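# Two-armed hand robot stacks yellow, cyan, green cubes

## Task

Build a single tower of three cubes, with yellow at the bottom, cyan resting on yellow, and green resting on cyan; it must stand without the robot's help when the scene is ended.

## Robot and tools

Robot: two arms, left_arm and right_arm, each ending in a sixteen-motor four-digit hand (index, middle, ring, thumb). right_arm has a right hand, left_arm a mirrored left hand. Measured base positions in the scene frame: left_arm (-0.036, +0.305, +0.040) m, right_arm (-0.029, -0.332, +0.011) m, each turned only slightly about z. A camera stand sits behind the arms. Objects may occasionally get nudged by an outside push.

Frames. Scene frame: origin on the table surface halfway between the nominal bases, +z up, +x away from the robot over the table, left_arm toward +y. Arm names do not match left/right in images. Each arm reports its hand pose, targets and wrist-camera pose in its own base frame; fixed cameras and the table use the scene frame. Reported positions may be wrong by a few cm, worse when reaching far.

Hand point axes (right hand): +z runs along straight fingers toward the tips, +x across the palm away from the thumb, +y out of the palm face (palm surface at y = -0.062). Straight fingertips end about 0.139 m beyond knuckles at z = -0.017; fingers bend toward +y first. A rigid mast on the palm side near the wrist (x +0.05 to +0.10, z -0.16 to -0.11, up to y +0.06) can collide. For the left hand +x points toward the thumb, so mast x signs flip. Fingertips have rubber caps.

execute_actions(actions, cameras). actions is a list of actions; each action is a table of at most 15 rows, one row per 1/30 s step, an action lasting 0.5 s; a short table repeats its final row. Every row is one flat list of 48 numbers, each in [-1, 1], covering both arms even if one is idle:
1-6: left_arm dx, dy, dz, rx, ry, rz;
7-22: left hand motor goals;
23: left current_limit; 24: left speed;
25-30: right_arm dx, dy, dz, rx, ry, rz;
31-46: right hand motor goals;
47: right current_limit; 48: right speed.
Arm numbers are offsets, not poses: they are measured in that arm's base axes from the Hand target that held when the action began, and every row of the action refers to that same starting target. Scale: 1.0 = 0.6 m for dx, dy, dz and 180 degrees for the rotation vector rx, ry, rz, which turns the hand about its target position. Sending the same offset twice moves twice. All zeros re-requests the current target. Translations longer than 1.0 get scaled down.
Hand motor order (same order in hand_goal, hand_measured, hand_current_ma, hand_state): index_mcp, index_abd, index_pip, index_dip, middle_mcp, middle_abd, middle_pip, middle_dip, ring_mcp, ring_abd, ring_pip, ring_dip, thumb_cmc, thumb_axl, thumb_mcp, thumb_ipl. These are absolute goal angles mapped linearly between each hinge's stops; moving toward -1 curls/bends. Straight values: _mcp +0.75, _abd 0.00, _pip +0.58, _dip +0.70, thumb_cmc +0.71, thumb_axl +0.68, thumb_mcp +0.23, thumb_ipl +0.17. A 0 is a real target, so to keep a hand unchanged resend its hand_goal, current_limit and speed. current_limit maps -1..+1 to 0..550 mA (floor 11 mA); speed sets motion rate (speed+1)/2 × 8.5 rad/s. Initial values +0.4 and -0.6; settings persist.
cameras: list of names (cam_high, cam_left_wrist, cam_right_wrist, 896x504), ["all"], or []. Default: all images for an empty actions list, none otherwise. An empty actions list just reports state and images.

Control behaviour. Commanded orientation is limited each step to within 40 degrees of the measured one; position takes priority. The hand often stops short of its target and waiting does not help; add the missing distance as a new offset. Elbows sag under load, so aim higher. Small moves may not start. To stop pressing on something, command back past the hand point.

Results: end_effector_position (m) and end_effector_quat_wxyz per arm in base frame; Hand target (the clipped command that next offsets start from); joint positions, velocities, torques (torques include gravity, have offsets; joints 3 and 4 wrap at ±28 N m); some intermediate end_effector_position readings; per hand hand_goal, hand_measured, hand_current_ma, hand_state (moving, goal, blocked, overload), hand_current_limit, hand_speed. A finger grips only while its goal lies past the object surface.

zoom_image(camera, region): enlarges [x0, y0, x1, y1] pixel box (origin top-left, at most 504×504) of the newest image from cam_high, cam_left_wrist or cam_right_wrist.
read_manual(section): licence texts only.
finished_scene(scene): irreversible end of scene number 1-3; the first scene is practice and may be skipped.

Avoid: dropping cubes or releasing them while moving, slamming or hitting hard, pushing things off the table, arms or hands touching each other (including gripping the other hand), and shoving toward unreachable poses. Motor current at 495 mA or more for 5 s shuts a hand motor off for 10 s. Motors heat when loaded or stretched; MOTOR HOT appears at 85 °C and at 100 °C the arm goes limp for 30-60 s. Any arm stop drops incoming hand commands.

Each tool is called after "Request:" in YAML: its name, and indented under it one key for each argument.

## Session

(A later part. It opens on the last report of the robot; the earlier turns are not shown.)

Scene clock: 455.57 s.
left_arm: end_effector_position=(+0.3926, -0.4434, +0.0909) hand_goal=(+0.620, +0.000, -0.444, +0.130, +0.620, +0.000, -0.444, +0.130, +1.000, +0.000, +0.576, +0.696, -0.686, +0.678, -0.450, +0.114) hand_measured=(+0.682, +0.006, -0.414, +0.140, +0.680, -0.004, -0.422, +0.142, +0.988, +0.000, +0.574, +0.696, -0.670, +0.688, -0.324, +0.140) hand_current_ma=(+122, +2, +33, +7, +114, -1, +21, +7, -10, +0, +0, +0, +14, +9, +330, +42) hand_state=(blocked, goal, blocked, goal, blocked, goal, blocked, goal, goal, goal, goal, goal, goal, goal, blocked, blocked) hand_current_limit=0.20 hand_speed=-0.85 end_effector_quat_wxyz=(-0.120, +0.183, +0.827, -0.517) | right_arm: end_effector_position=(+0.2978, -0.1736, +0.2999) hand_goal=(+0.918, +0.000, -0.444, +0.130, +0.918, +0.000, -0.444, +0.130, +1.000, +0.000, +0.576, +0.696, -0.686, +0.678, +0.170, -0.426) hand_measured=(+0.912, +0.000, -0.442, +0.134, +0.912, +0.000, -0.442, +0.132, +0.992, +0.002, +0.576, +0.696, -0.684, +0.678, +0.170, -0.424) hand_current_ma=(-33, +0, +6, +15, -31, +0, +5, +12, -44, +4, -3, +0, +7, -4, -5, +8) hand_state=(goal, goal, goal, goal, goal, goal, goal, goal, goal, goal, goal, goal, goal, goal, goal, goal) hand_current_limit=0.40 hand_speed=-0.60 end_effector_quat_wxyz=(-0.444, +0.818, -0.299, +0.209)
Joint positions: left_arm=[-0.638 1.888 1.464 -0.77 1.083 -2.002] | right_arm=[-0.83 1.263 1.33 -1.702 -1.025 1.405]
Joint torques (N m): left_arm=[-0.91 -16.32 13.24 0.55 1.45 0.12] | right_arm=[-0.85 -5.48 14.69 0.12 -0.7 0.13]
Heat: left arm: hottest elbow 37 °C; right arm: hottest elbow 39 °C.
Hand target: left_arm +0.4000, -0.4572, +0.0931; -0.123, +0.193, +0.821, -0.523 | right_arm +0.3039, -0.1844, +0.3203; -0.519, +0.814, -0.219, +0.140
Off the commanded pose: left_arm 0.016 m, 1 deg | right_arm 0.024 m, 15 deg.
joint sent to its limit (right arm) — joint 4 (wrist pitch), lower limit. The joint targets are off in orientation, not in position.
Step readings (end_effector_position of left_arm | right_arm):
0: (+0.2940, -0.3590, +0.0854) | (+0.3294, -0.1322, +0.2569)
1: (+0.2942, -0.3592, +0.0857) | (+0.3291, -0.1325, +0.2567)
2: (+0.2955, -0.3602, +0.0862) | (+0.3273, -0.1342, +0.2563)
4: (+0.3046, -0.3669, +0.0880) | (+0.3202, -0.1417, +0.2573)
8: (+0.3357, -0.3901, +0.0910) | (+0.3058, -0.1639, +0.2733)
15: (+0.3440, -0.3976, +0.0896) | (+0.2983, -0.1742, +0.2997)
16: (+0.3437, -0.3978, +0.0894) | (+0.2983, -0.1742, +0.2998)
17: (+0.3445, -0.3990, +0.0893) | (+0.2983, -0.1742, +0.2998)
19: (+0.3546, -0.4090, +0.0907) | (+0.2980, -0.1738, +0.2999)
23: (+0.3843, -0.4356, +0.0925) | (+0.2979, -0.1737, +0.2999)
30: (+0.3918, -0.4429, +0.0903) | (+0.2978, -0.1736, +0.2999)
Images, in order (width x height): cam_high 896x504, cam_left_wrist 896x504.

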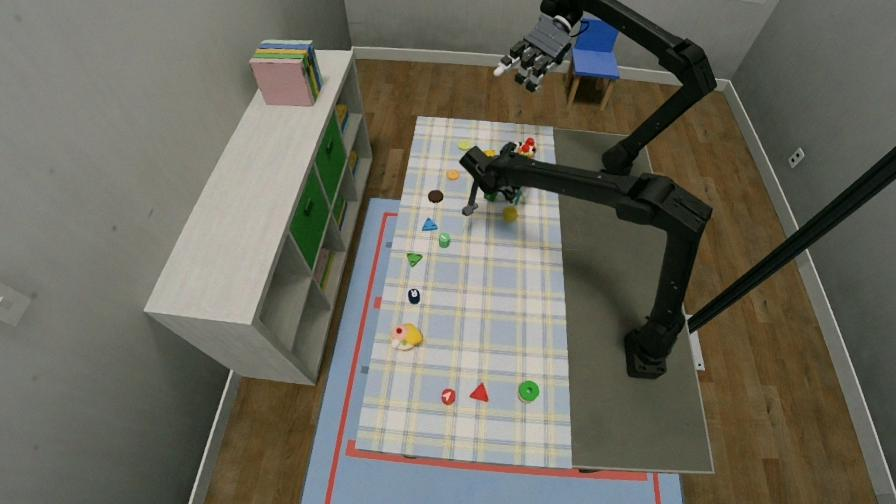

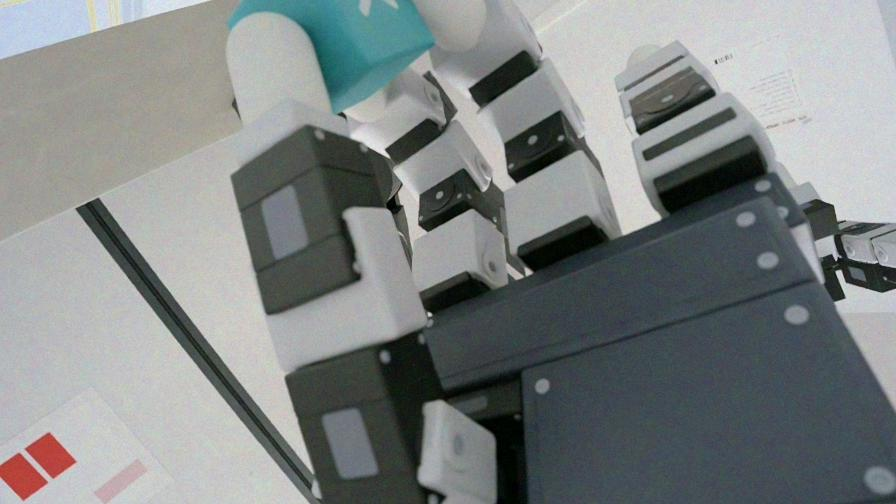

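Request:
execute_actions:
  actions:
    - [[0.0,0.026,-0.046,0,0,0,0.62,0,-0.445,0.13,0.62,0,-0.445,0.13,1,0,0.576,0.696,-0.686,0.677,-0.45,0.114,0.2,-0.85,0,0,0,0,0,0,0.918,0,-0.445,0.13,0.918,0,-0.445,0.13,1,0,0.576,0.696,-0.686,0.677,0.169,-0.427,0.4,-0.6]]
  cameras: ["cam_high", "cam_left_wrist"]

Request:
zoom_image:
  camera: "cam_high"
  region: [490, 180, 540, 230]

Scene clock: 527.73 s.
left_arm: end_effector_position=(+0.3972, -0.4432, +0.0803) hand_goal=(+0.620, +0.000, -0.444, +0.130, +0.620, +0.000, -0.444, +0.130, +1.000, +0.000, +0.576, +0.696, -0.686, +0.678, -0.450, +0.114) hand_measured=(+0.682, +0.006, -0.414, +0.140, +0.680, -0.004, -0.422, +0.142, +0.988, +0.000, +0.574, +0.696, -0.670, +0.688, -0.324, +0.140) hand_current_ma=(+122, +2, +33, +7, +114, -1, +21, +7, -10, +0, +0, +0, +14, +9, +330, +42) hand_state=(blocked, goal, blocked, goal, blocked, goal, blocked, goal, goal, goal, goal, goal, goal, goal, blocked, blocked) hand_current_limit=0.20 hand_speed=-0.85 end_effector_quat_wxyz=(-0.115, +0.198, +0.823, -0.520) | right_arm: end_effector_position=(+0.2978, -0.1736, +0.2999) hand_goal=(+0.918, +0.000, -0.444, +0.130, +0.918, +0.000, -0.444, +0.130, +1.000, +0.000, +0.576, +0.696, -0.686, +0.678, +0.170, -0.426) hand_measured=(+0.912, +0.000, -0.442, +0.134, +0.912, +0.000, -0.442, +0.132, +0.992, +0.002, +0.576, +0.696, -0.684, +0.678, +0.170, -0.424) hand_current_ma=(-33, +0, +6, +15, -31, +0, +5, +12, -44, +4, -3, +0, +7, -4, -5, +8) hand_state=(goal, goal, goal, goal, goal, goal, goal, goal, goal, goal, goal, goal, goal, goal, goal, goal) hand_current_limit=0.40 hand_speed=-0.60 end_effector_quat_wxyz=(-0.444, +0.818, -0.299, +0.209)
Joint positions: left_arm=[-0.634 1.907 1.464 -0.77 1.091 -1.95] | right_arm=[-0.83 1.263 1.33 -1.702 -1.025 1.405]
Joint torques (N m): left_arm=[0.85 -16.38 9.05 1.14 1.48 0.11] | right_arm=[-1.03 -5.42 14.72 0.12 -0.69 0.13]
Heat: left arm: hottest elbow 40 °C; right arm: hottest elbow 46 °C.
Hand target: left_arm +0.4001, -0.4416, +0.0654; -0.123, +0.193, +0.821, -0.523 | right_arm +0.3039, -0.1844, +0.3203; -0.519, +0.814, -0.219, +0.140
Off the commanded pose: left_arm 0.015 m, 1 deg | right_arm 0.024 m, 15 deg.
joint sent to its limit (right arm) — joint 4 (wrist pitch), lower limit. The joint targets are off in orientation, not in position.
Step readings (end_effector_position of left_arm | right_arm):
0: (+0.3926, -0.4434, +0.0909) | (+0.2978, -0.1736, +0.2999)
1: (+0.3927, -0.4434, +0.0909) | (+0.2978, -0.1736, +0.2999)
2: (+0.3927, -0.4436, +0.0908) | (+0.2978, -0.1736, +0.2999)
4: (+0.3929, -0.4442, +0.0901) | (+0.2978, -0.1736, +0.2999)
8: (+0.3949, -0.4438, +0.0858) | (+0.2978, -0.1736, +0.2999)
15: (+0.3968, -0.4431, +0.0804) | (+0.2978, -0.1736, +0.2999)
Images, in order (width x height): cam_high 896x504, cam_left_wrist 896x504.

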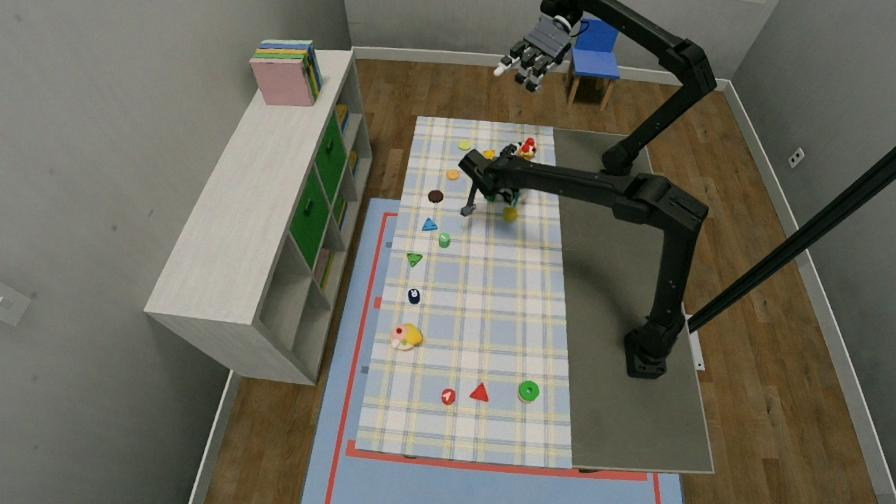

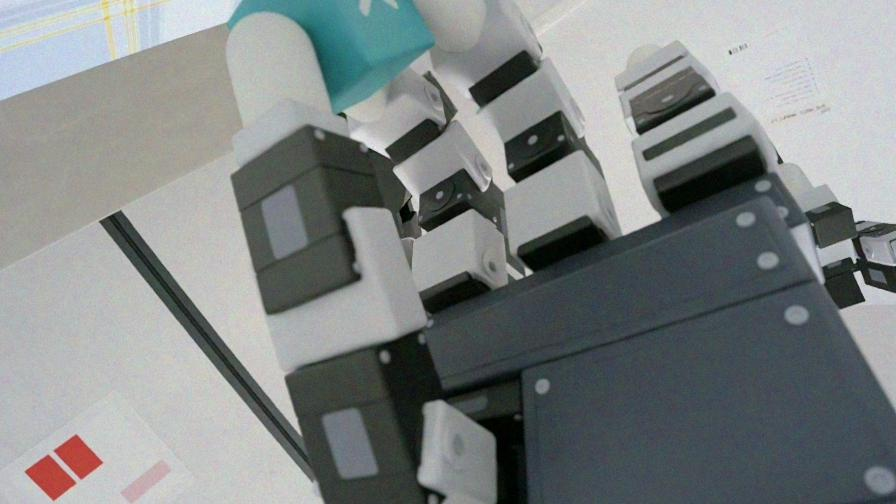

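Scaled by 10.080 from the camera's 896x504 image, which has a finer 1280x720 frame.

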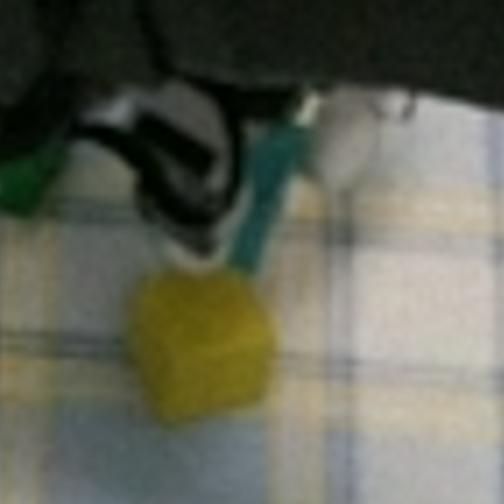

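Request:
execute_actions:
  actions:
    - [[0.0,0.012,-0.035,0,0,0,0.62,0,-0.445,0.13,0.62,0,-0.445,0.13,1,0,0.576,0.696,-0.686,0.677,-0.45,0.114,0.2,-0.85,0,0,0,0,0,0,0.918,0,-0.445,0.13,0.918,0,-0.445,0.13,1,0,0.576,0.696,-0.686,0.677,0.169,-0.427,0.4,-0.6]]
  cameras: ["cam_high"]

Request:
zoom_image:
  camera: "cam_high"
  region: [490, 180, 540, 230]

Scene clock: 544.50 s.
left_arm: end_effector_position=(+0.3961, -0.4355, +0.0575) hand_goal=(+0.620, +0.000, -0.444, +0.130, +0.620, +0.000, -0.444, +0.130, +1.000, +0.000, +0.576, +0.696, -0.686, +0.678, -0.450, +0.114) hand_measured=(+0.682, +0.006, -0.414, +0.140, +0.680, -0.004, -0.422, +0.142, +0.988, +0.000, +0.574, +0.696, -0.670, +0.688, -0.324, +0.140) hand_current_ma=(+122, +2, +33, +7, +114, -1, +21, +7, -10, +0, +0, +0, +14, +9, +330, +42) hand_state=(blocked, goal, blocked, goal, blocked, goal, blocked, goal, goal, goal, goal, goal, goal, goal, blocked, blocked) hand_current_limit=0.20 hand_speed=-0.85 end_effector_quat_wxyz=(-0.119, +0.197, +0.823, -0.519) | right_arm: end_effector_position=(+0.2978, -0.1736, +0.2999) hand_goal=(+0.918, +0.000, -0.444, +0.130, +0.918, +0.000, -0.444, +0.130, +1.000, +0.000, +0.576, +0.696, -0.686, +0.678, +0.170, -0.426) hand_measured=(+0.912, +0.000, -0.442, +0.134, +0.912, +0.000, -0.442, +0.132, +0.992, +0.002, +0.576, +0.696, -0.684, +0.678, +0.170, -0.424) hand_current_ma=(-33, +0, +6, +15, -31, +0, +5, +12, -44, +4, -3, +0, +7, -4, -5, +8) hand_state=(goal, goal, goal, goal, goal, goal, goal, goal, goal, goal, goal, goal, goal, goal, goal, goal) hand_current_limit=0.40 hand_speed=-0.60 end_effector_quat_wxyz=(-0.444, +0.818, -0.299, +0.209)
Joint positions: left_arm=[-0.624 1.93 1.434 -0.749 1.096 -1.927] | right_arm=[-0.83 1.263 1.33 -1.702 -1.025 1.405]
Joint torques (N m): left_arm=[0.62 -17.08 8.85 1.51 1.42 0.11] | right_arm=[-1.14 -5.25 14.72 0.12 -0.7 0.14]
Heat: left arm: hottest elbow 39 °C; right arm: hottest elbow 46 °C.
Hand target: left_arm +0.4001, -0.4345, +0.0445; -0.123, +0.193, +0.821, -0.523 | right_arm +0.3039, -0.1844, +0.3203; -0.519, +0.814, -0.219, +0.140
Off the commanded pose: left_arm 0.014 m, 1 deg | right_arm 0.024 m, 15 deg.
joint sent to its limit (right arm) — joint 4 (wrist pitch), lower limit. The joint targets are off in orientation, not in position.
Step readings (end_effector_position of left_arm | right_arm):
0: (+0.3974, -0.4431, +0.0803) | (+0.2978, -0.1736, +0.2999)
1: (+0.3974, -0.4431, +0.0803) | (+0.2978, -0.1736, +0.2999)
2: (+0.3976, -0.4429, +0.0799) | (+0.2978, -0.1736, +0.2999)
4: (+0.3982, -0.4415, +0.0780) | (+0.2978, -0.1736, +0.2999)
8: (+0.3974, -0.4374, +0.0691) | (+0.2978, -0.1736, +0.2999)
15: (+0.3956, -0.4352, +0.0577) | (+0.2978, -0.1736, +0.2999)
Images, in order (width x height): cam_high 896x504.

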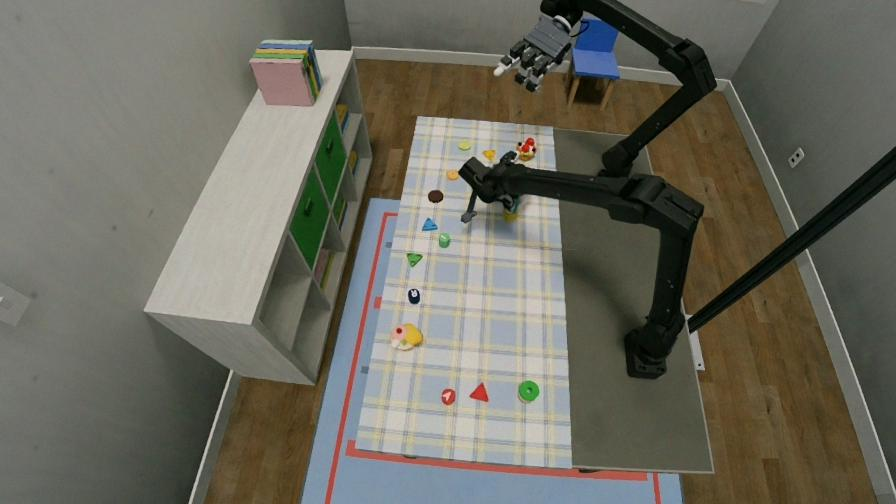

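Scaled by 10.080 from the camera's 896x504 image, which has a finer 1280x720 frame.

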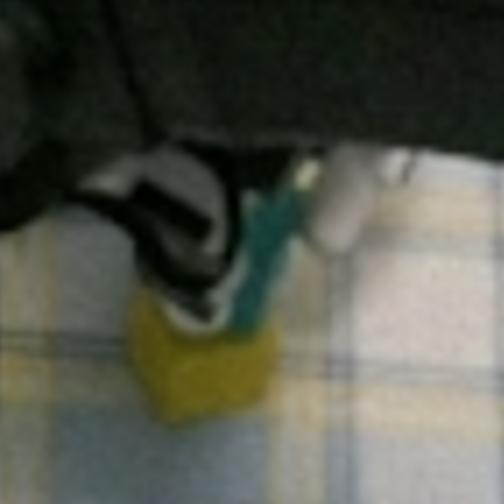

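Request:
execute_actions:
  actions:
    - [[0.0,0.0,-0.023,0,0,0,0.62,0,-0.445,0.13,0.62,0,-0.445,0.13,1,0,0.576,0.696,-0.686,0.677,-0.45,0.114,0.2,-0.85,0,0,0,0,0,0,0.918,0,-0.445,0.13,0.918,0,-0.445,0.13,1,0,0.576,0.696,-0.686,0.677,0.169,-0.427,0.4,-0.6]]
  cameras: ["cam_high", "cam_left_wrist"]

Request:
zoom_image:
  camera: "cam_high"
  region: [490, 180, 540, 230]

Scene clock: 551.83 s.
left_arm: end_effector_position=(+0.3976, -0.4362, +0.0462) hand_goal=(+0.620, +0.000, -0.444, +0.130, +0.620, +0.000, -0.444, +0.130, +1.000, +0.000, +0.576, +0.696, -0.686, +0.678, -0.450, +0.114) hand_measured=(+0.682, +0.006, -0.414, +0.140, +0.680, -0.004, -0.422, +0.142, +0.988, +0.000, +0.574, +0.696, -0.670, +0.688, -0.324, +0.140) hand_current_ma=(+122, +2, +33, +7, +114, -1, +21, +7, -10, +0, +0, +0, +14, +9, +330, +42) hand_state=(blocked, goal, blocked, goal, blocked, goal, blocked, goal, goal, goal, goal, goal, goal, goal, blocked, blocked) hand_current_limit=0.20 hand_speed=-0.85 end_effector_quat_wxyz=(-0.117, +0.198, +0.823, -0.520) | right_arm: end_effector_position=(+0.2978, -0.1736, +0.2999) hand_goal=(+0.918, +0.000, -0.444, +0.130, +0.918, +0.000, -0.444, +0.130, +1.000, +0.000, +0.576, +0.696, -0.686, +0.678, +0.170, -0.426) hand_measured=(+0.912, +0.000, -0.442, +0.134, +0.912, +0.000, -0.442, +0.132, +0.992, +0.002, +0.576, +0.696, -0.684, +0.678, +0.170, -0.424) hand_current_ma=(-33, +0, +6, +15, -31, +0, +5, +12, -44, +4, -3, +0, +7, -4, -5, +8) hand_state=(goal, goal, goal, goal, goal, goal, goal, goal, goal, goal, goal, goal, goal, goal, goal, goal) hand_current_limit=0.40 hand_speed=-0.60 end_effector_quat_wxyz=(-0.444, +0.818, -0.299, +0.209)
Joint positions: left_arm=[-0.624 1.945 1.424 -0.718 1.096 -1.927] | right_arm=[-0.83 1.263 1.33 -1.702 -1.025 1.405]
Joint torques (N m): left_arm=[1.14 -16.5 8.46 1.44 1.42 0.12] | right_arm=[-1.03 -5.3 14.71 0.13 -0.7 0.12]
Heat: left arm: hottest elbow 38 °C; right arm: hottest elbow 46 °C.
Hand target: left_arm +0.4000, -0.4345, +0.0307; -0.123, +0.193, +0.821, -0.523 | right_arm +0.3039, -0.1844, +0.3203; -0.519, +0.814, -0.219, +0.140
Off the commanded pose: left_arm 0.016 m, 1 deg | right_arm 0.024 m, 15 deg.
joint sent to its limit (right arm) — joint 4 (wrist pitch), lower limit. The joint targets are off in orientation, not in position.
Step readings (end_effector_position of left_arm | right_arm):
0: (+0.3963, -0.4353, +0.0575) | (+0.2978, -0.1736, +0.2999)
1: (+0.3963, -0.4353, +0.0575) | (+0.2978, -0.1736, +0.2999)
2: (+0.3968, -0.4357, +0.0576) | (+0.2978, -0.1736, +0.2999)
4: (+0.3980, -0.4365, +0.0568) | (+0.2978, -0.1736, +0.2999)
8: (+0.3985, -0.4369, +0.0528) | (+0.2978, -0.1736, +0.2999)
15: (+0.3973, -0.4361, +0.0464) | (+0.2978, -0.1736, +0.2999)
Images, in order (width x height): cam_high 896x504, cam_left_wrist 896x504.

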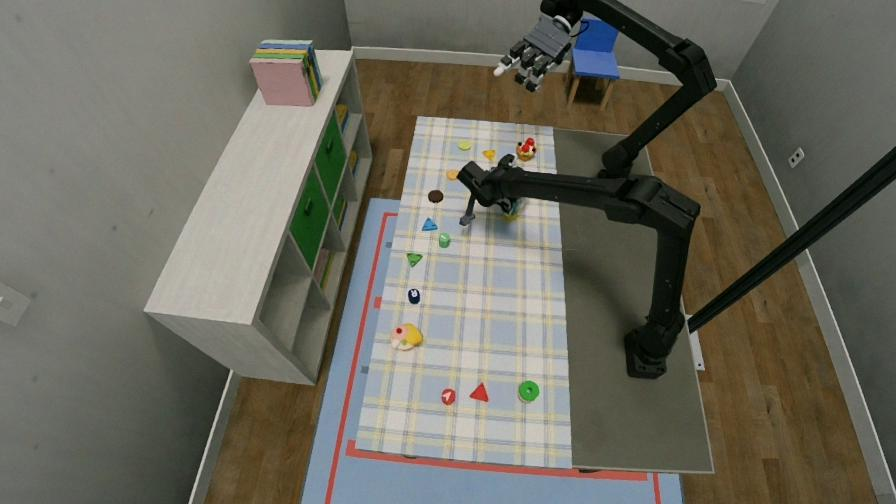

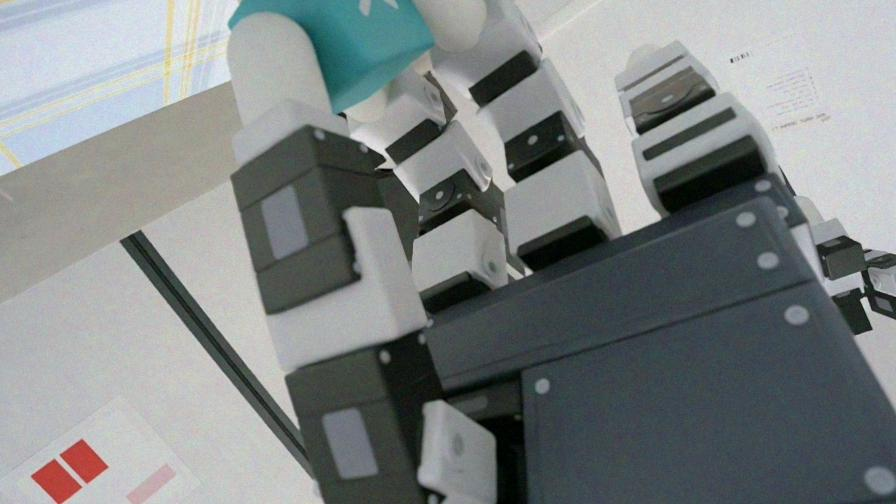

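Scaled by 10.080 from the camera's 896x504 image, which has a finer 1280x720 frame.

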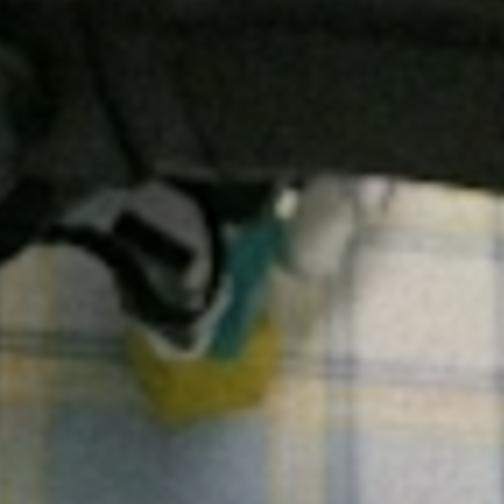

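Request:
execute_actions:
  actions:
    - [[-0.003,0.0,-0.012,0,0,0,0.62,0,-0.445,0.13,0.62,0,-0.445,0.13,1,0,0.576,0.696,-0.686,0.677,-0.45,0.114,0.2,-0.85,0,0,0,0,0,0,0.918,0,-0.445,0.13,0.918,0,-0.445,0.13,1,0,0.576,0.696,-0.686,0.677,0.169,-0.427,0.4,-0.6]]
  cameras: ["cam_high", "cam_left_wrist"]

Request:
zoom_image:
  camera: "cam_high"
  region: [490, 180, 540, 230]

Scene clock: 560.83 s.
left_arm: end_effector_position=(+0.3975, -0.4366, +0.0436) hand_goal=(+0.620, +0.000, -0.444, +0.130, +0.620, +0.000, -0.444, +0.130, +1.000, +0.000, +0.576, +0.696, -0.686, +0.678, -0.450, +0.114) hand_measured=(+0.640, +0.006, -0.422, +0.140, +0.680, -0.004, -0.420, +0.142, +0.988, +0.000, +0.574, +0.696, -0.660, +0.698, -0.352, +0.140) hand_current_ma=(+21, +2, +22, +6, +114, -1, +26, +8, -10, +0, +0, +0, +30, +23, +330, +42) hand_state=(blocked, goal, blocked, goal, blocked, goal, blocked, goal, goal, goal, goal, goal, blocked, goal, blocked, blocked) hand_current_limit=0.20 hand_speed=-0.85 end_effector_quat_wxyz=(-0.115, +0.198, +0.822, -0.522) | right_arm: end_effector_position=(+0.2978, -0.1736, +0.2999) hand_goal=(+0.918, +0.000, -0.444, +0.130, +0.918, +0.000, -0.444, +0.130, +1.000, +0.000, +0.576, +0.696, -0.686, +0.678, +0.170, -0.426) hand_measured=(+0.912, +0.000, -0.442, +0.134, +0.912, +0.000, -0.442, +0.132, +0.992, +0.002, +0.576, +0.696, -0.684, +0.678, +0.170, -0.424) hand_current_ma=(-33, +0, +6, +15, -31, +0, +5, +12, -44, +4, -3, +0, +7, -4, -5, +8) hand_state=(goal, goal, goal, goal, goal, goal, goal, goal, goal, goal, goal, goal, goal, goal, goal, goal) hand_current_limit=0.40 hand_speed=-0.60 end_effector_quat_wxyz=(-0.444, +0.818, -0.299, +0.209)
Joint positions: left_arm=[-0.624 1.945 1.415 -0.698 1.097 -1.933] | right_arm=[-0.83 1.263 1.33 -1.702 -1.025 1.405]
Joint torques (N m): left_arm=[0.67 -16.21 8.12 1.5 1.36 0.08] | right_arm=[-0.56 -5.25 14.71 0.14 -0.69 0.12]
Heat: left arm: hottest elbow 38 °C; right arm: hottest elbow 47 °C.
Hand target: left_arm +0.3983, -0.4345, +0.0235; -0.123, +0.193, +0.821, -0.523 | right_arm +0.3039, -0.1844, +0.3203; -0.519, +0.814, -0.219, +0.140
Off the commanded pose: left_arm 0.020 m, 1 deg | right_arm 0.024 m, 15 deg.
joint sent to its limit (right arm) — joint 4 (wrist pitch), lower limit. The joint targets are off in orientation, not in position.
Step readings (end_effector_position of left_arm | right_arm):
0: (+0.3976, -0.4362, +0.0462) | (+0.2978, -0.1736, +0.2999)
1: (+0.3976, -0.4362, +0.0462) | (+0.2978, -0.1736, +0.2999)
2: (+0.3977, -0.4363, +0.0461) | (+0.2978, -0.1736, +0.2999)
4: (+0.3983, -0.4368, +0.0455) | (+0.2978, -0.1736, +0.2999)
8: (+0.3976, -0.4366, +0.0439) | (+0.2978, -0.1736, +0.2999)
15: (+0.3975, -0.4366, +0.0436) | (+0.2978, -0.1736, +0.2999)
Images, in order (width x height): cam_high 896x504, cam_left_wrist 896x504.

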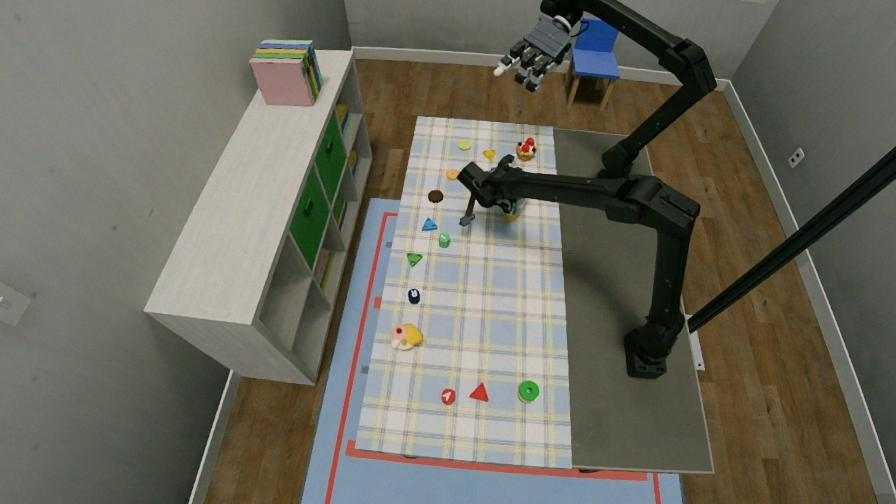

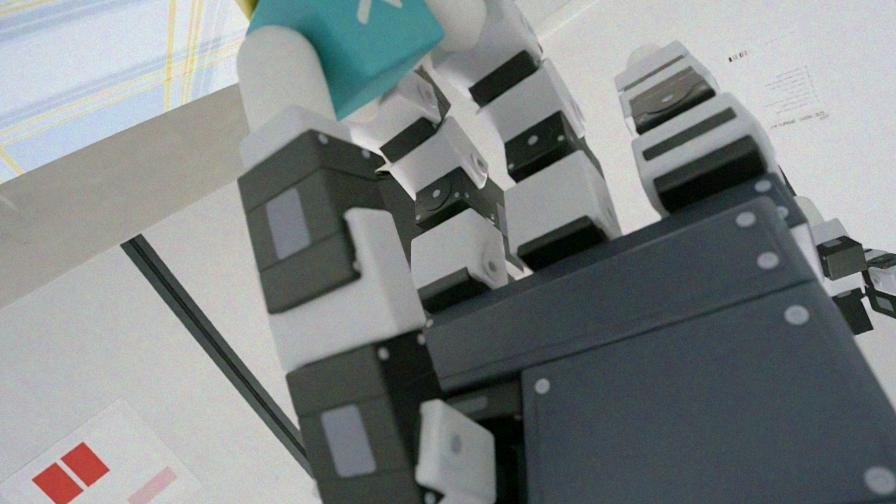

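Scaled by 10.080 from the camera's 896x504 image, which has a finer 1280x720 frame.

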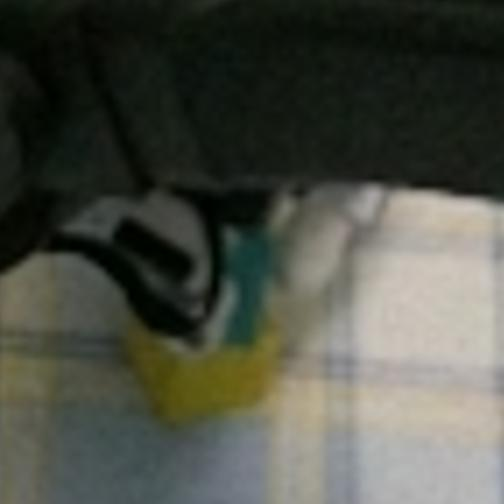

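Request:
execute_actions:
  actions:
    - [[0.0,0.0,0.028,0,0,0,0.62,0,-0.445,0.13,0.62,0,-0.445,0.13,1,0,0.576,0.696,-0.686,0.677,-0.42,0.114,0.2,-0.85,0,0,0,0,0,0,0.918,0,-0.445,0.13,0.918,0,-0.445,0.13,1,0,0.576,0.696,-0.686,0.677,0.169,-0.427,0.4,-0.6]]
    - [[0.0,0.0,0.0,0,0,0,0.72,0,-0.445,0.13,0.74,0,-0.445,0.13,1,0,0.576,0.696,-0.686,0.677,-0.30,0.114,0.2,-0.92,0,0,0,0,0,0,0.918,0,-0.445,0.13,0.918,0,-0.445,0.13,1,0,0.576,0.696,-0.686,0.677,0.169,-0.427,0.4,-0.6]]
  cameras: ["cam_high", "cam_left_wrist"]

Request:
zoom_image:
  camera: "cam_high"
  region: [490, 180, 540, 230]

Scene clock: 566.80 s.
left_arm: end_effector_position=(+0.3963, -0.4356, +0.0433) hand_goal=(+0.720, +0.000, -0.444, +0.130, +0.740, +0.000, -0.444, +0.130, +1.000, +0.000, +0.576, +0.696, -0.686, +0.678, -0.300, +0.114) hand_measured=(+0.702, +0.004, -0.440, +0.134, +0.722, -0.004, -0.440, +0.134, +0.988, +0.000, +0.574, +0.696, -0.682, +0.680, -0.300, +0.116) hand_current_ma=(-17, +1, +1, +1, -16, -1, +1, +2, -10, +0, +0, +0, +1, +1, +0, +1) hand_state=(goal, goal, goal, goal, goal, goal, goal, goal, goal, goal, goal, goal, goal, goal, goal, goal) hand_current_limit=0.20 hand_speed=-0.92 end_effector_quat_wxyz=(-0.117, +0.198, +0.822, -0.520) | right_arm: end_effector_position=(+0.2978, -0.1736, +0.2999) hand_goal=(+0.918, +0.000, -0.444, +0.130, +0.918, +0.000, -0.444, +0.130, +1.000, +0.000, +0.576, +0.696, -0.686, +0.678, +0.170, -0.426) hand_measured=(+0.912, +0.000, -0.442, +0.134, +0.912, +0.000, -0.442, +0.132, +0.992, +0.002, +0.576, +0.696, -0.684, +0.678, +0.170, -0.424) hand_current_ma=(-33, +0, +6, +15, -31, +0, +5, +12, -44, +4, -3, +0, +7, -4, -5, +8) hand_state=(goal, goal, goal, goal, goal, goal, goal, goal, goal, goal, goal, goal, goal, goal, goal, goal) hand_current_limit=0.40 hand_speed=-0.60 end_effector_quat_wxyz=(-0.444, +0.818, -0.299, +0.209)
Joint positions: left_arm=[-0.624 1.945 1.415 -0.707 1.097 -1.927] | right_arm=[-0.83 1.263 1.33 -1.702 -1.025 1.405]
Joint torques (N m): left_arm=[1.14 -17.9 9.33 0.55 1.33 0.07] | right_arm=[-0.85 -5.3 14.68 0.08 -0.7 0.13]
Heat: left arm: hottest elbow 38 °C; right arm: hottest elbow 47 °C.
Hand target: left_arm +0.3983, -0.4345, +0.0403; -0.123, +0.193, +0.821, -0.523 | right_arm +0.3039, -0.1844, +0.3203; -0.519, +0.814, -0.219, +0.140
Off the commanded pose: left_arm 0.004 m, 1 deg | right_arm 0.024 m, 15 deg.
joint sent to its limit (right arm) — joint 4 (wrist pitch), lower limit. The joint targets are off in orientation, not in position.
Step readings (end_effector_position of left_arm | right_arm):
0: (+0.3975, -0.4366, +0.0436) | (+0.2978, -0.1736, +0.2999)
1: (+0.3975, -0.4366, +0.0436) | (+0.2978, -0.1736, +0.2999)
2: (+0.3975, -0.4366, +0.0436) | (+0.2978, -0.1736, +0.2999)
4: (+0.3975, -0.4366, +0.0436) | (+0.2978, -0.1736, +0.2999)
8: (+0.3974, -0.4364, +0.0434) | (+0.2978, -0.1736, +0.2999)
15: (+0.3969, -0.4360, +0.0434) | (+0.2978, -0.1736, +0.2999)
16: (+0.3969, -0.4360, +0.0434) | (+0.2978, -0.1736, +0.2999)
17: (+0.3969, -0.4360, +0.0434) | (+0.2978, -0.1736, +0.2999)
19: (+0.3966, -0.4358, +0.0433) | (+0.2978, -0.1736, +0.2999)
23: (+0.3966, -0.4358, +0.0433) | (+0.2978, -0.1736, +0.2999)
30: (+0.3963, -0.4356, +0.0433) | (+0.2978, -0.1736, +0.2999)
Images, in order (width x height): cam_high 896x504, cam_left_wrist 896x504.

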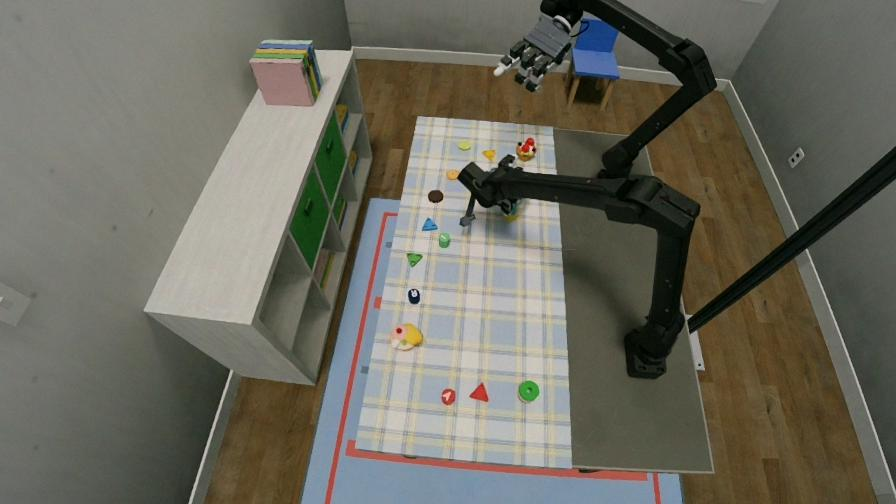

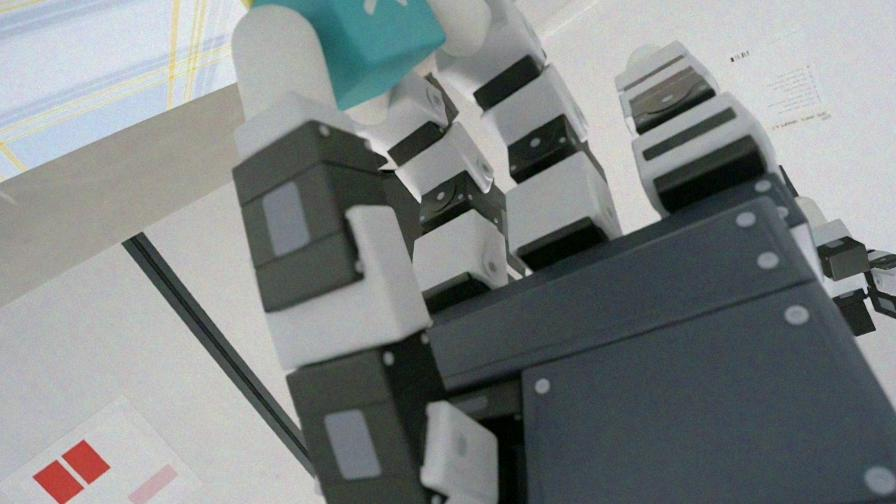

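Scaled by 10.080 from the camera's 896x504 image, which has a finer 1280x720 frame.

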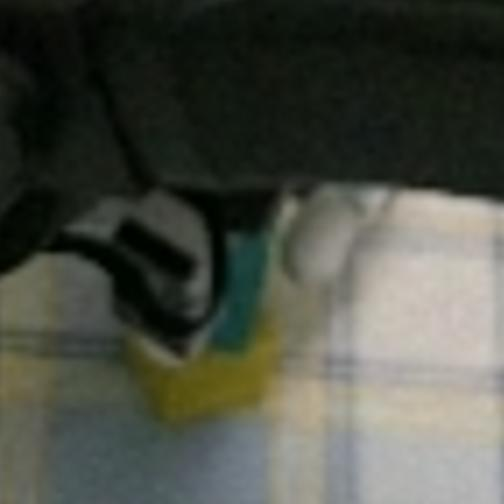

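Request:
execute_actions:
  actions:
    - [[0.0,0.0,0.0,0,0,0,0.9,0,-0.445,0.13,0.9,0,-0.445,0.13,1,0,0.576,0.696,-0.686,0.677,0.0,-0.1,0.2,-0.85,0,0,0,0,0,0,0.918,0,-0.445,0.13,0.918,0,-0.445,0.13,1,0,0.576,0.696,-0.686,0.677,0.169,-0.427,0.4,-0.6]]
    - [[0.0,0.0,0.0,0,0,0,0.95,0,-0.445,0.13,0.95,0,-0.445,0.13,1,0,0.576,0.696,-0.686,0.677,0.169,-0.427,0.2,-0.85,0,0,0,0,0,0,0.918,0,-0.445,0.13,0.918,0,-0.445,0.13,1,0,0.576,0.696,-0.686,0.677,0.169,-0.427,0.4,-0.6]]
  cameras: ["cam_high", "cam_left_wrist"]

Request:
zoom_image:
  camera: "cam_high"
  region: [490, 180, 540, 230]

Scene clock: 572.83 s.
left_arm: end_effector_position=(+0.3963, -0.4356, +0.0433) hand_goal=(+0.950, +0.000, -0.444, +0.130, +0.950, +0.000, -0.444, +0.130, +1.000, +0.000, +0.576, +0.696, -0.686, +0.678, +0.170, -0.426) hand_measured=(+0.930, +0.004, -0.442, +0.134, +0.928, -0.004, -0.442, +0.134, +0.988, +0.000, +0.574, +0.696, -0.682, +0.680, +0.166, -0.422) hand_current_ma=(-21, +1, +1, +1, -22, -1, +1, +1, -10, +0, +0, +0, +1, +1, -1, +2) hand_state=(blocked, goal, goal, goal, blocked, goal, goal, goal, goal, goal, goal, goal, goal, goal, goal, goal) hand_current_limit=0.20 hand_speed=-0.85 end_effector_quat_wxyz=(-0.117, +0.198, +0.822, -0.520) | right_arm: end_effector_position=(+0.2978, -0.1736, +0.2999) hand_goal=(+0.918, +0.000, -0.444, +0.130, +0.918, +0.000, -0.444, +0.130, +1.000, +0.000, +0.576, +0.696, -0.686, +0.678, +0.170, -0.426) hand_measured=(+0.912, +0.000, -0.442, +0.134, +0.912, +0.000, -0.442, +0.132, +0.992, +0.002, +0.576, +0.696, -0.684, +0.678, +0.170, -0.424) hand_current_ma=(-33, +0, +6, +15, -31, +0, +5, +12, -44, +4, -3, +0, +7, -4, -5, +8) hand_state=(goal, goal, goal, goal, goal, goal, goal, goal, goal, goal, goal, goal, goal, goal, goal, goal) hand_current_limit=0.40 hand_speed=-0.60 end_effector_quat_wxyz=(-0.444, +0.818, -0.299, +0.209)
Joint positions: left_arm=[-0.624 1.945 1.415 -0.707 1.097 -1.927] | right_arm=[-0.83 1.263 1.33 -1.702 -1.025 1.405]
Joint torques (N m): left_arm=[0.79 -17.67 9.31 0.46 1.31 0.07] | right_arm=[-0.91 -5.3 14.65 0.14 -0.7 0.12]
Heat: left arm: hottest elbow 38 °C; right arm: hottest elbow 47 °C.
Hand target: left_arm +0.3983, -0.4345, +0.0403; -0.123, +0.193, +0.821, -0.523 | right_arm +0.3039, -0.1844, +0.3203; -0.519, +0.814, -0.219, +0.140
Off the commanded pose: left_arm 0.004 m, 1 deg | right_arm 0.024 m, 15 deg.
joint sent to its limit (right arm) — joint 4 (wrist pitch), lower limit. The joint targets are off in orientation, not in position.
Step readings (end_effector_position of left_arm | right_arm):
0: (+0.3963, -0.4356, +0.0433) | (+0.2978, -0.1736, +0.2999)
1: (+0.3963, -0.4356, +0.0433) | (+0.2978, -0.1736, +0.2999)
2: (+0.3963, -0.4356, +0.0433) | (+0.2978, -0.1736, +0.2999)
4: (+0.3963, -0.4356, +0.0433) | (+0.2978, -0.1736, +0.2999)
8: (+0.3963, -0.4356, +0.0433) | (+0.2978, -0.1736, +0.2999)
15: (+0.3963, -0.4356, +0.0433) | (+0.2978, -0.1736, +0.2999)
16: (+0.3963, -0.4356, +0.0433) | (+0.2978, -0.1736, +0.2999)
17: (+0.3963, -0.4356, +0.0433) | (+0.2978, -0.1736, +0.2999)
19: (+0.3963, -0.4356, +0.0433) | (+0.2978, -0.1736, +0.2999)
23: (+0.3963, -0.4356, +0.0433) | (+0.2978, -0.1736, +0.2999)
30: (+0.3963, -0.4356, +0.0433) | (+0.2978, -0.1736, +0.2999)
Images, in order (width x height): cam_high 896x504, cam_left_wrist 896x504.

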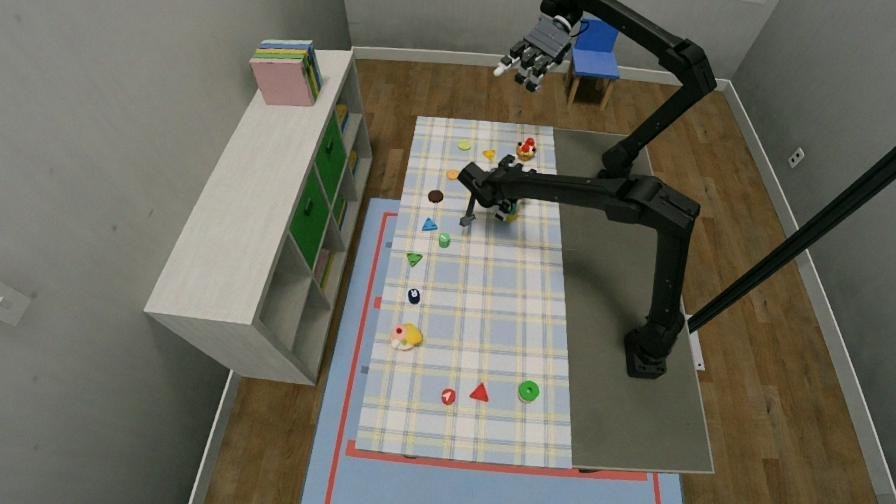

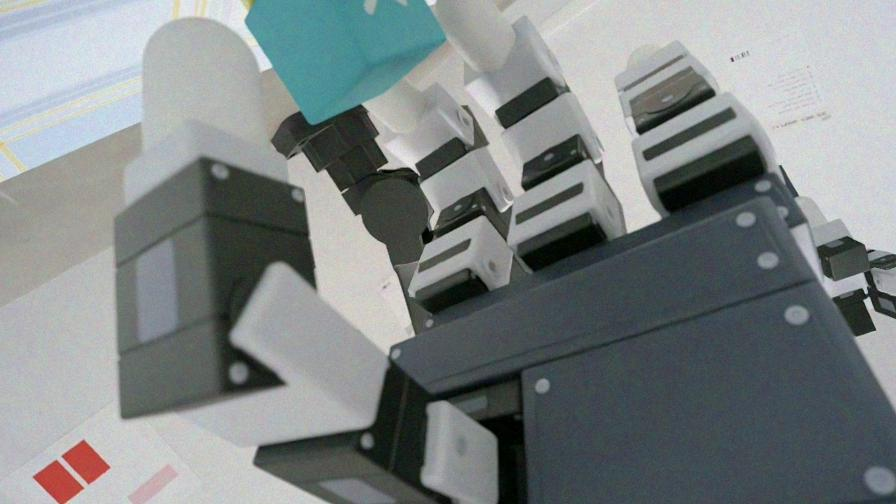

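Scaled by 10.080 from the camera's 896x504 image, which has a finer 1280x720 frame.

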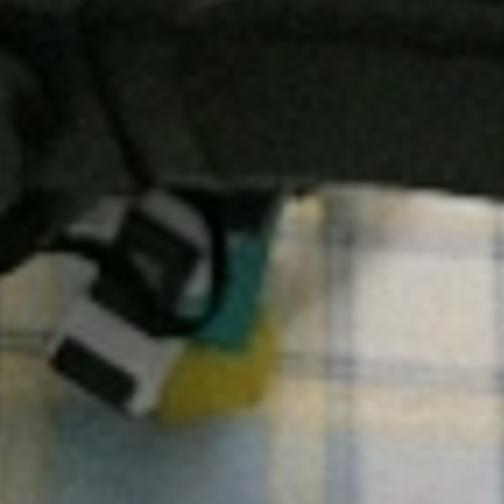

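Request:
execute_actions:
  actions:
    - [[0.0,0.0,0.08,0,0,0,0.95,0,-0.445,0.13,0.95,0,-0.445,0.13,1,0,0.576,0.696,-0.686,0.677,0.169,-0.427,0.2,-0.85,0,0,0,0,0,0,0.918,0,-0.445,0.13,0.918,0,-0.445,0.13,1,0,0.576,0.696,-0.686,0.677,0.169,-0.427,0.4,-0.6]]
    - [[0.0,0.0,0.15,0,0,0,0.95,0,-0.445,0.13,0.95,0,-0.445,0.13,1,0,0.576,0.696,-0.686,0.677,0.169,-0.427,0.2,-0.85,0,0,0,0,0,0,0.918,0,-0.445,0.13,0.918,0,-0.445,0.13,1,0,0.576,0.696,-0.686,0.677,0.169,-0.427,0.4,-0.6]]
    - [[-0.15,0.3,0.05,0,0,0,0.95,0,-0.445,0.13,0.95,0,-0.445,0.13,1,0,0.576,0.696,-0.686,0.677,0.169,-0.427,0.2,-0.85,0,0,0,0,0,0,0.918,0,-0.445,0.13,0.918,0,-0.445,0.13,1,0,0.576,0.696,-0.686,0.677,0.169,-0.427,0.4,-0.6]]
  cameras: ["cam_high"]

Request:
zoom_image:
  camera: "cam_high"
  region: [476, 178, 526, 228]

Scene clock: 582.17 s.
left_arm: end_effector_position=(+0.3038, -0.2520, +0.2104) hand_goal=(+0.950, +0.000, -0.444, +0.130, +0.950, +0.000, -0.444, +0.130, +1.000, +0.000, +0.576, +0.696, -0.686, +0.678, +0.170, -0.426) hand_measured=(+0.934, +0.002, -0.442, +0.134, +0.934, -0.002, -0.442, +0.134, +0.988, +0.000, +0.574, +0.696, -0.686, +0.680, +0.168, -0.424) hand_current_ma=(-14, +0, +1, +1, -14, -1, +0, +1, -10, +0, +0, +0, +0, +0, -1, +1) hand_state=(goal, goal, goal, goal, goal, goal, goal, goal, goal, goal, goal, goal, goal, goal, goal, goal) hand_current_limit=0.20 hand_speed=-0.85 end_effector_quat_wxyz=(-0.107, +0.185, +0.828, -0.519) | right_arm: end_effector_position=(+0.2978, -0.1736, +0.2999) hand_goal=(+0.918, +0.000, -0.444, +0.130, +0.918, +0.000, -0.444, +0.130, +1.000, +0.000, +0.576, +0.696, -0.686, +0.678, +0.170, -0.426) hand_measured=(+0.912, +0.000, -0.442, +0.134, +0.912, +0.000, -0.442, +0.132, +0.992, +0.002, +0.576, +0.696, -0.684, +0.678, +0.170, -0.424) hand_current_ma=(-33, +0, +6, +15, -31, +0, +5, +12, -44, +4, -3, +0, +7, -4, -5, +8) hand_state=(goal, goal, goal, goal, goal, goal, goal, goal, goal, goal, goal, goal, goal, goal, goal, goal) hand_current_limit=0.40 hand_speed=-0.60 end_effector_quat_wxyz=(-0.444, +0.818, -0.299, +0.209)
Joint positions: left_arm=[-0.388 1.423 1.217 -1.436 1.116 -1.476] | right_arm=[-0.83 1.263 1.33 -1.702 -1.025 1.405]
Joint torques (N m): left_arm=[0.15 -9.88 10.43 -0.01 1.42 0.11] | right_arm=[-0.91 -5.36 14.71 0.13 -0.7 0.12]
Heat: left arm: hottest elbow 38 °C; right arm: hottest elbow 47 °C.
Hand target: left_arm +0.3083, -0.2544, +0.2083; -0.122, +0.193, +0.821, -0.523 | right_arm +0.3039, -0.1844, +0.3203; -0.519, +0.814, -0.219, +0.140
Off the commanded pose: left_arm 0.006 m, 2 deg | right_arm 0.024 m, 15 deg.
joint sent to its limit (right arm) — joint 4 (wrist pitch), lower limit. The joint targets are off in orientation, not in position.
Step readings (end_effector_position of left_arm | right_arm):
0: (+0.3963, -0.4356, +0.0433) | (+0.2978, -0.1736, +0.2999)
1: (+0.3963, -0.4356, +0.0433) | (+0.2978, -0.1736, +0.2999)
2: (+0.3950, -0.4347, +0.0433) | (+0.2978, -0.1736, +0.2999)
4: (+0.3901, -0.4311, +0.0455) | (+0.2978, -0.1736, +0.2999)
8: (+0.3838, -0.4266, +0.0549) | (+0.2978, -0.1736, +0.2999)
15: (+0.3857, -0.4280, +0.0729) | (+0.2978, -0.1736, +0.2999)
16: (+0.3862, -0.4283, +0.0741) | (+0.2978, -0.1736, +0.2999)
17: (+0.3852, -0.4276, +0.0770) | (+0.2978, -0.1736, +0.2999)
19: (+0.3808, -0.4247, +0.0864) | (+0.2978, -0.1736, +0.2999)
23: (+0.3799, -0.4242, +0.1235) | (+0.2978, -0.1736, +0.2999)
30: (+0.3900, -0.4320, +0.1794) | (+0.2978, -0.1736, +0.2999)
31: (+0.3902, -0.4315, +0.1808) | (+0.2978, -0.1736, +0.2999)
32: (+0.3901, -0.4257, +0.1804) | (+0.2978, -0.1736, +0.2999)
34: (+0.3668, -0.3972, +0.1747) | (+0.2978, -0.1736, +0.2999)
38: (+0.3145, -0.3171, +0.1746) | (+0.2978, -0.1736, +0.2999)
45: (+0.3090, -0.2570, +0.2132) | (+0.2978, -0.1736, +0.2999)
Images, in order (width x height): cam_high 896x504.

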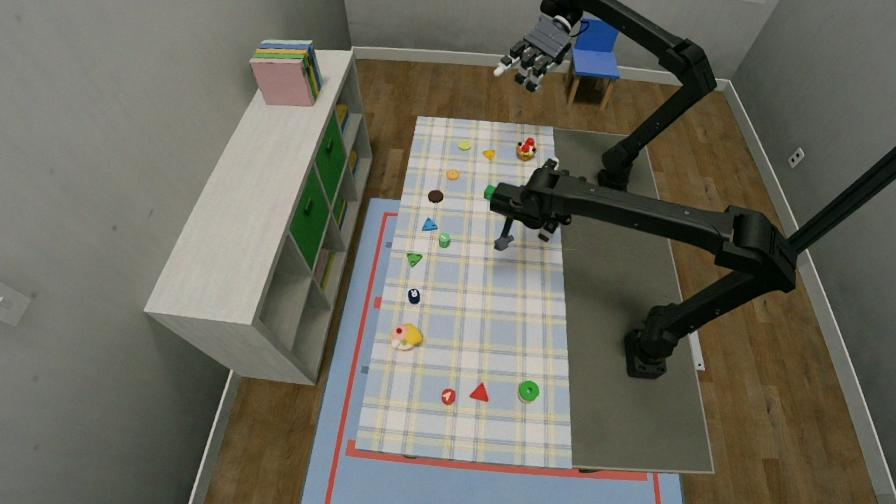

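Scaled by 10.080 from the camera's 896x504 image, which has a finer 1280x720 frame.

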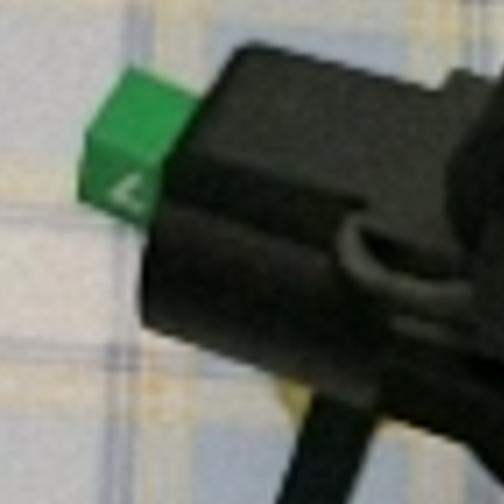

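Request:
execute_actions:
  actions:
    - [[-0.15,0.25,0.05,0,0,0,0.95,0,-0.445,0.13,0.95,0,-0.445,0.13,1,0,0.576,0.696,-0.686,0.677,0.169,-0.427,0.2,-0.85,0.05,0.08,-0.05,0,0,0,0.918,0,-0.445,0.13,0.918,0,-0.445,0.13,1,0,0.576,0.696,-0.686,0.677,0.169,-0.427,0.4,-0.6]]
  cameras: ["cam_high"]

Request:
zoom_image:
  camera: "cam_high"
  region: [476, 178, 526, 228]

Scene clock: 588.57 s.
left_arm: end_effector_position=(+0.2197, -0.1091, +0.2397) hand_goal=(+0.950, +0.000, -0.444, +0.130, +0.950, +0.000, -0.444, +0.130, +1.000, +0.000, +0.576, +0.696, -0.686, +0.678, +0.170, -0.426) hand_measured=(+0.934, +0.000, -0.442, +0.134, +0.934, -0.002, -0.442, +0.134, +0.988, +0.000, +0.574, +0.696, -0.686, +0.680, +0.168, -0.424) hand_current_ma=(-13, +0, +1, +1, -13, +0, +0, +1, -9, +0, +0, +0, +0, +0, -1, +1) hand_state=(goal, goal, goal, goal, goal, goal, goal, goal, goal, goal, goal, goal, goal, goal, goal, goal) hand_current_limit=0.20 hand_speed=-0.85 end_effector_quat_wxyz=(-0.009, +0.129, +0.881, -0.456) | right_arm: end_effector_position=(+0.3297, -0.1347, +0.2897) hand_goal=(+0.918, +0.000, -0.444, +0.130, +0.918, +0.000, -0.444, +0.130, +1.000, +0.000, +0.576, +0.696, -0.686, +0.678, +0.170, -0.426) hand_measured=(+0.912, +0.000, -0.442, +0.134, +0.912, +0.000, -0.442, +0.132, +0.992, +0.002, +0.576, +0.696, -0.684, +0.678, +0.170, -0.424) hand_current_ma=(-33, +0, +6, +15, -31, +0, +5, +12, -44, +4, -3, +0, +7, -4, -5, +8) hand_state=(goal, goal, goal, goal, goal, goal, goal, goal, goal, goal, goal, goal, goal, goal, goal, goal) hand_current_limit=0.40 hand_speed=-0.60 end_effector_quat_wxyz=(-0.484, +0.820, -0.252, +0.173)
Joint positions: left_arm=[-0.089 0.996 0.996 -1.677 0.942 -1.314] | right_arm=[-0.704 1.312 1.33 -1.702 -1.076 1.396]
Joint torques (N m): left_arm=[0.32 -5.36 9.03 -0.01 0.67 0.11] | right_arm=[0.15 -5.25 10.47 0.06 -0.98 -0.11]
Heat: left arm: hottest elbow 38 °C; right arm: hottest elbow 47 °C.
Hand target: left_arm +0.2183, -0.1044, +0.2384; -0.122, +0.193, +0.821, -0.523 | right_arm +0.3339, -0.1363, +0.2903; -0.519, +0.814, -0.219, +0.140
Off the commanded pose: left_arm 0.005 m, 18 deg | right_arm 0.005 m, 7 deg.
joint sent to its limit (left arm) — joint 4 (wrist pitch), lower limit. The joint targets are off in orientation, not in position.
joint sent to its limit (right arm) — joint 4 (wrist pitch), lower limit. The joint targets are off in orientation, not in position.
Step readings (end_effector_position of left_arm | right_arm):
0: (+0.3038, -0.2520, +0.2104) | (+0.2978, -0.1736, +0.2999)
1: (+0.3040, -0.2517, +0.2102) | (+0.2978, -0.1736, +0.2999)
2: (+0.3027, -0.2471, +0.2097) | (+0.2988, -0.1721, +0.3003)
4: (+0.2816, -0.2240, +0.2065) | (+0.3047, -0.1650, +0.3007)
8: (+0.2332, -0.1611, +0.2091) | (+0.3203, -0.1431, +0.2971)
15: (+0.2211, -0.1156, +0.2376) | (+0.3297, -0.1347, +0.2899)
Images, in order (width x height): cam_high 896x504.

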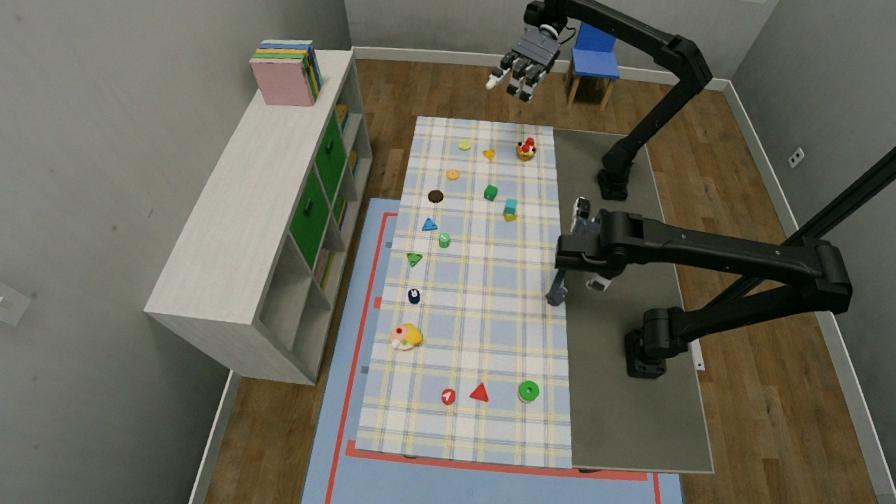

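Scaled by 10.080 from the camera's 896x504 image, which has a finer 1280x720 frame.

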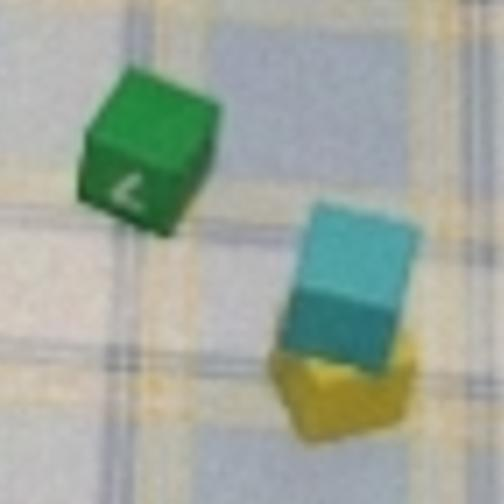

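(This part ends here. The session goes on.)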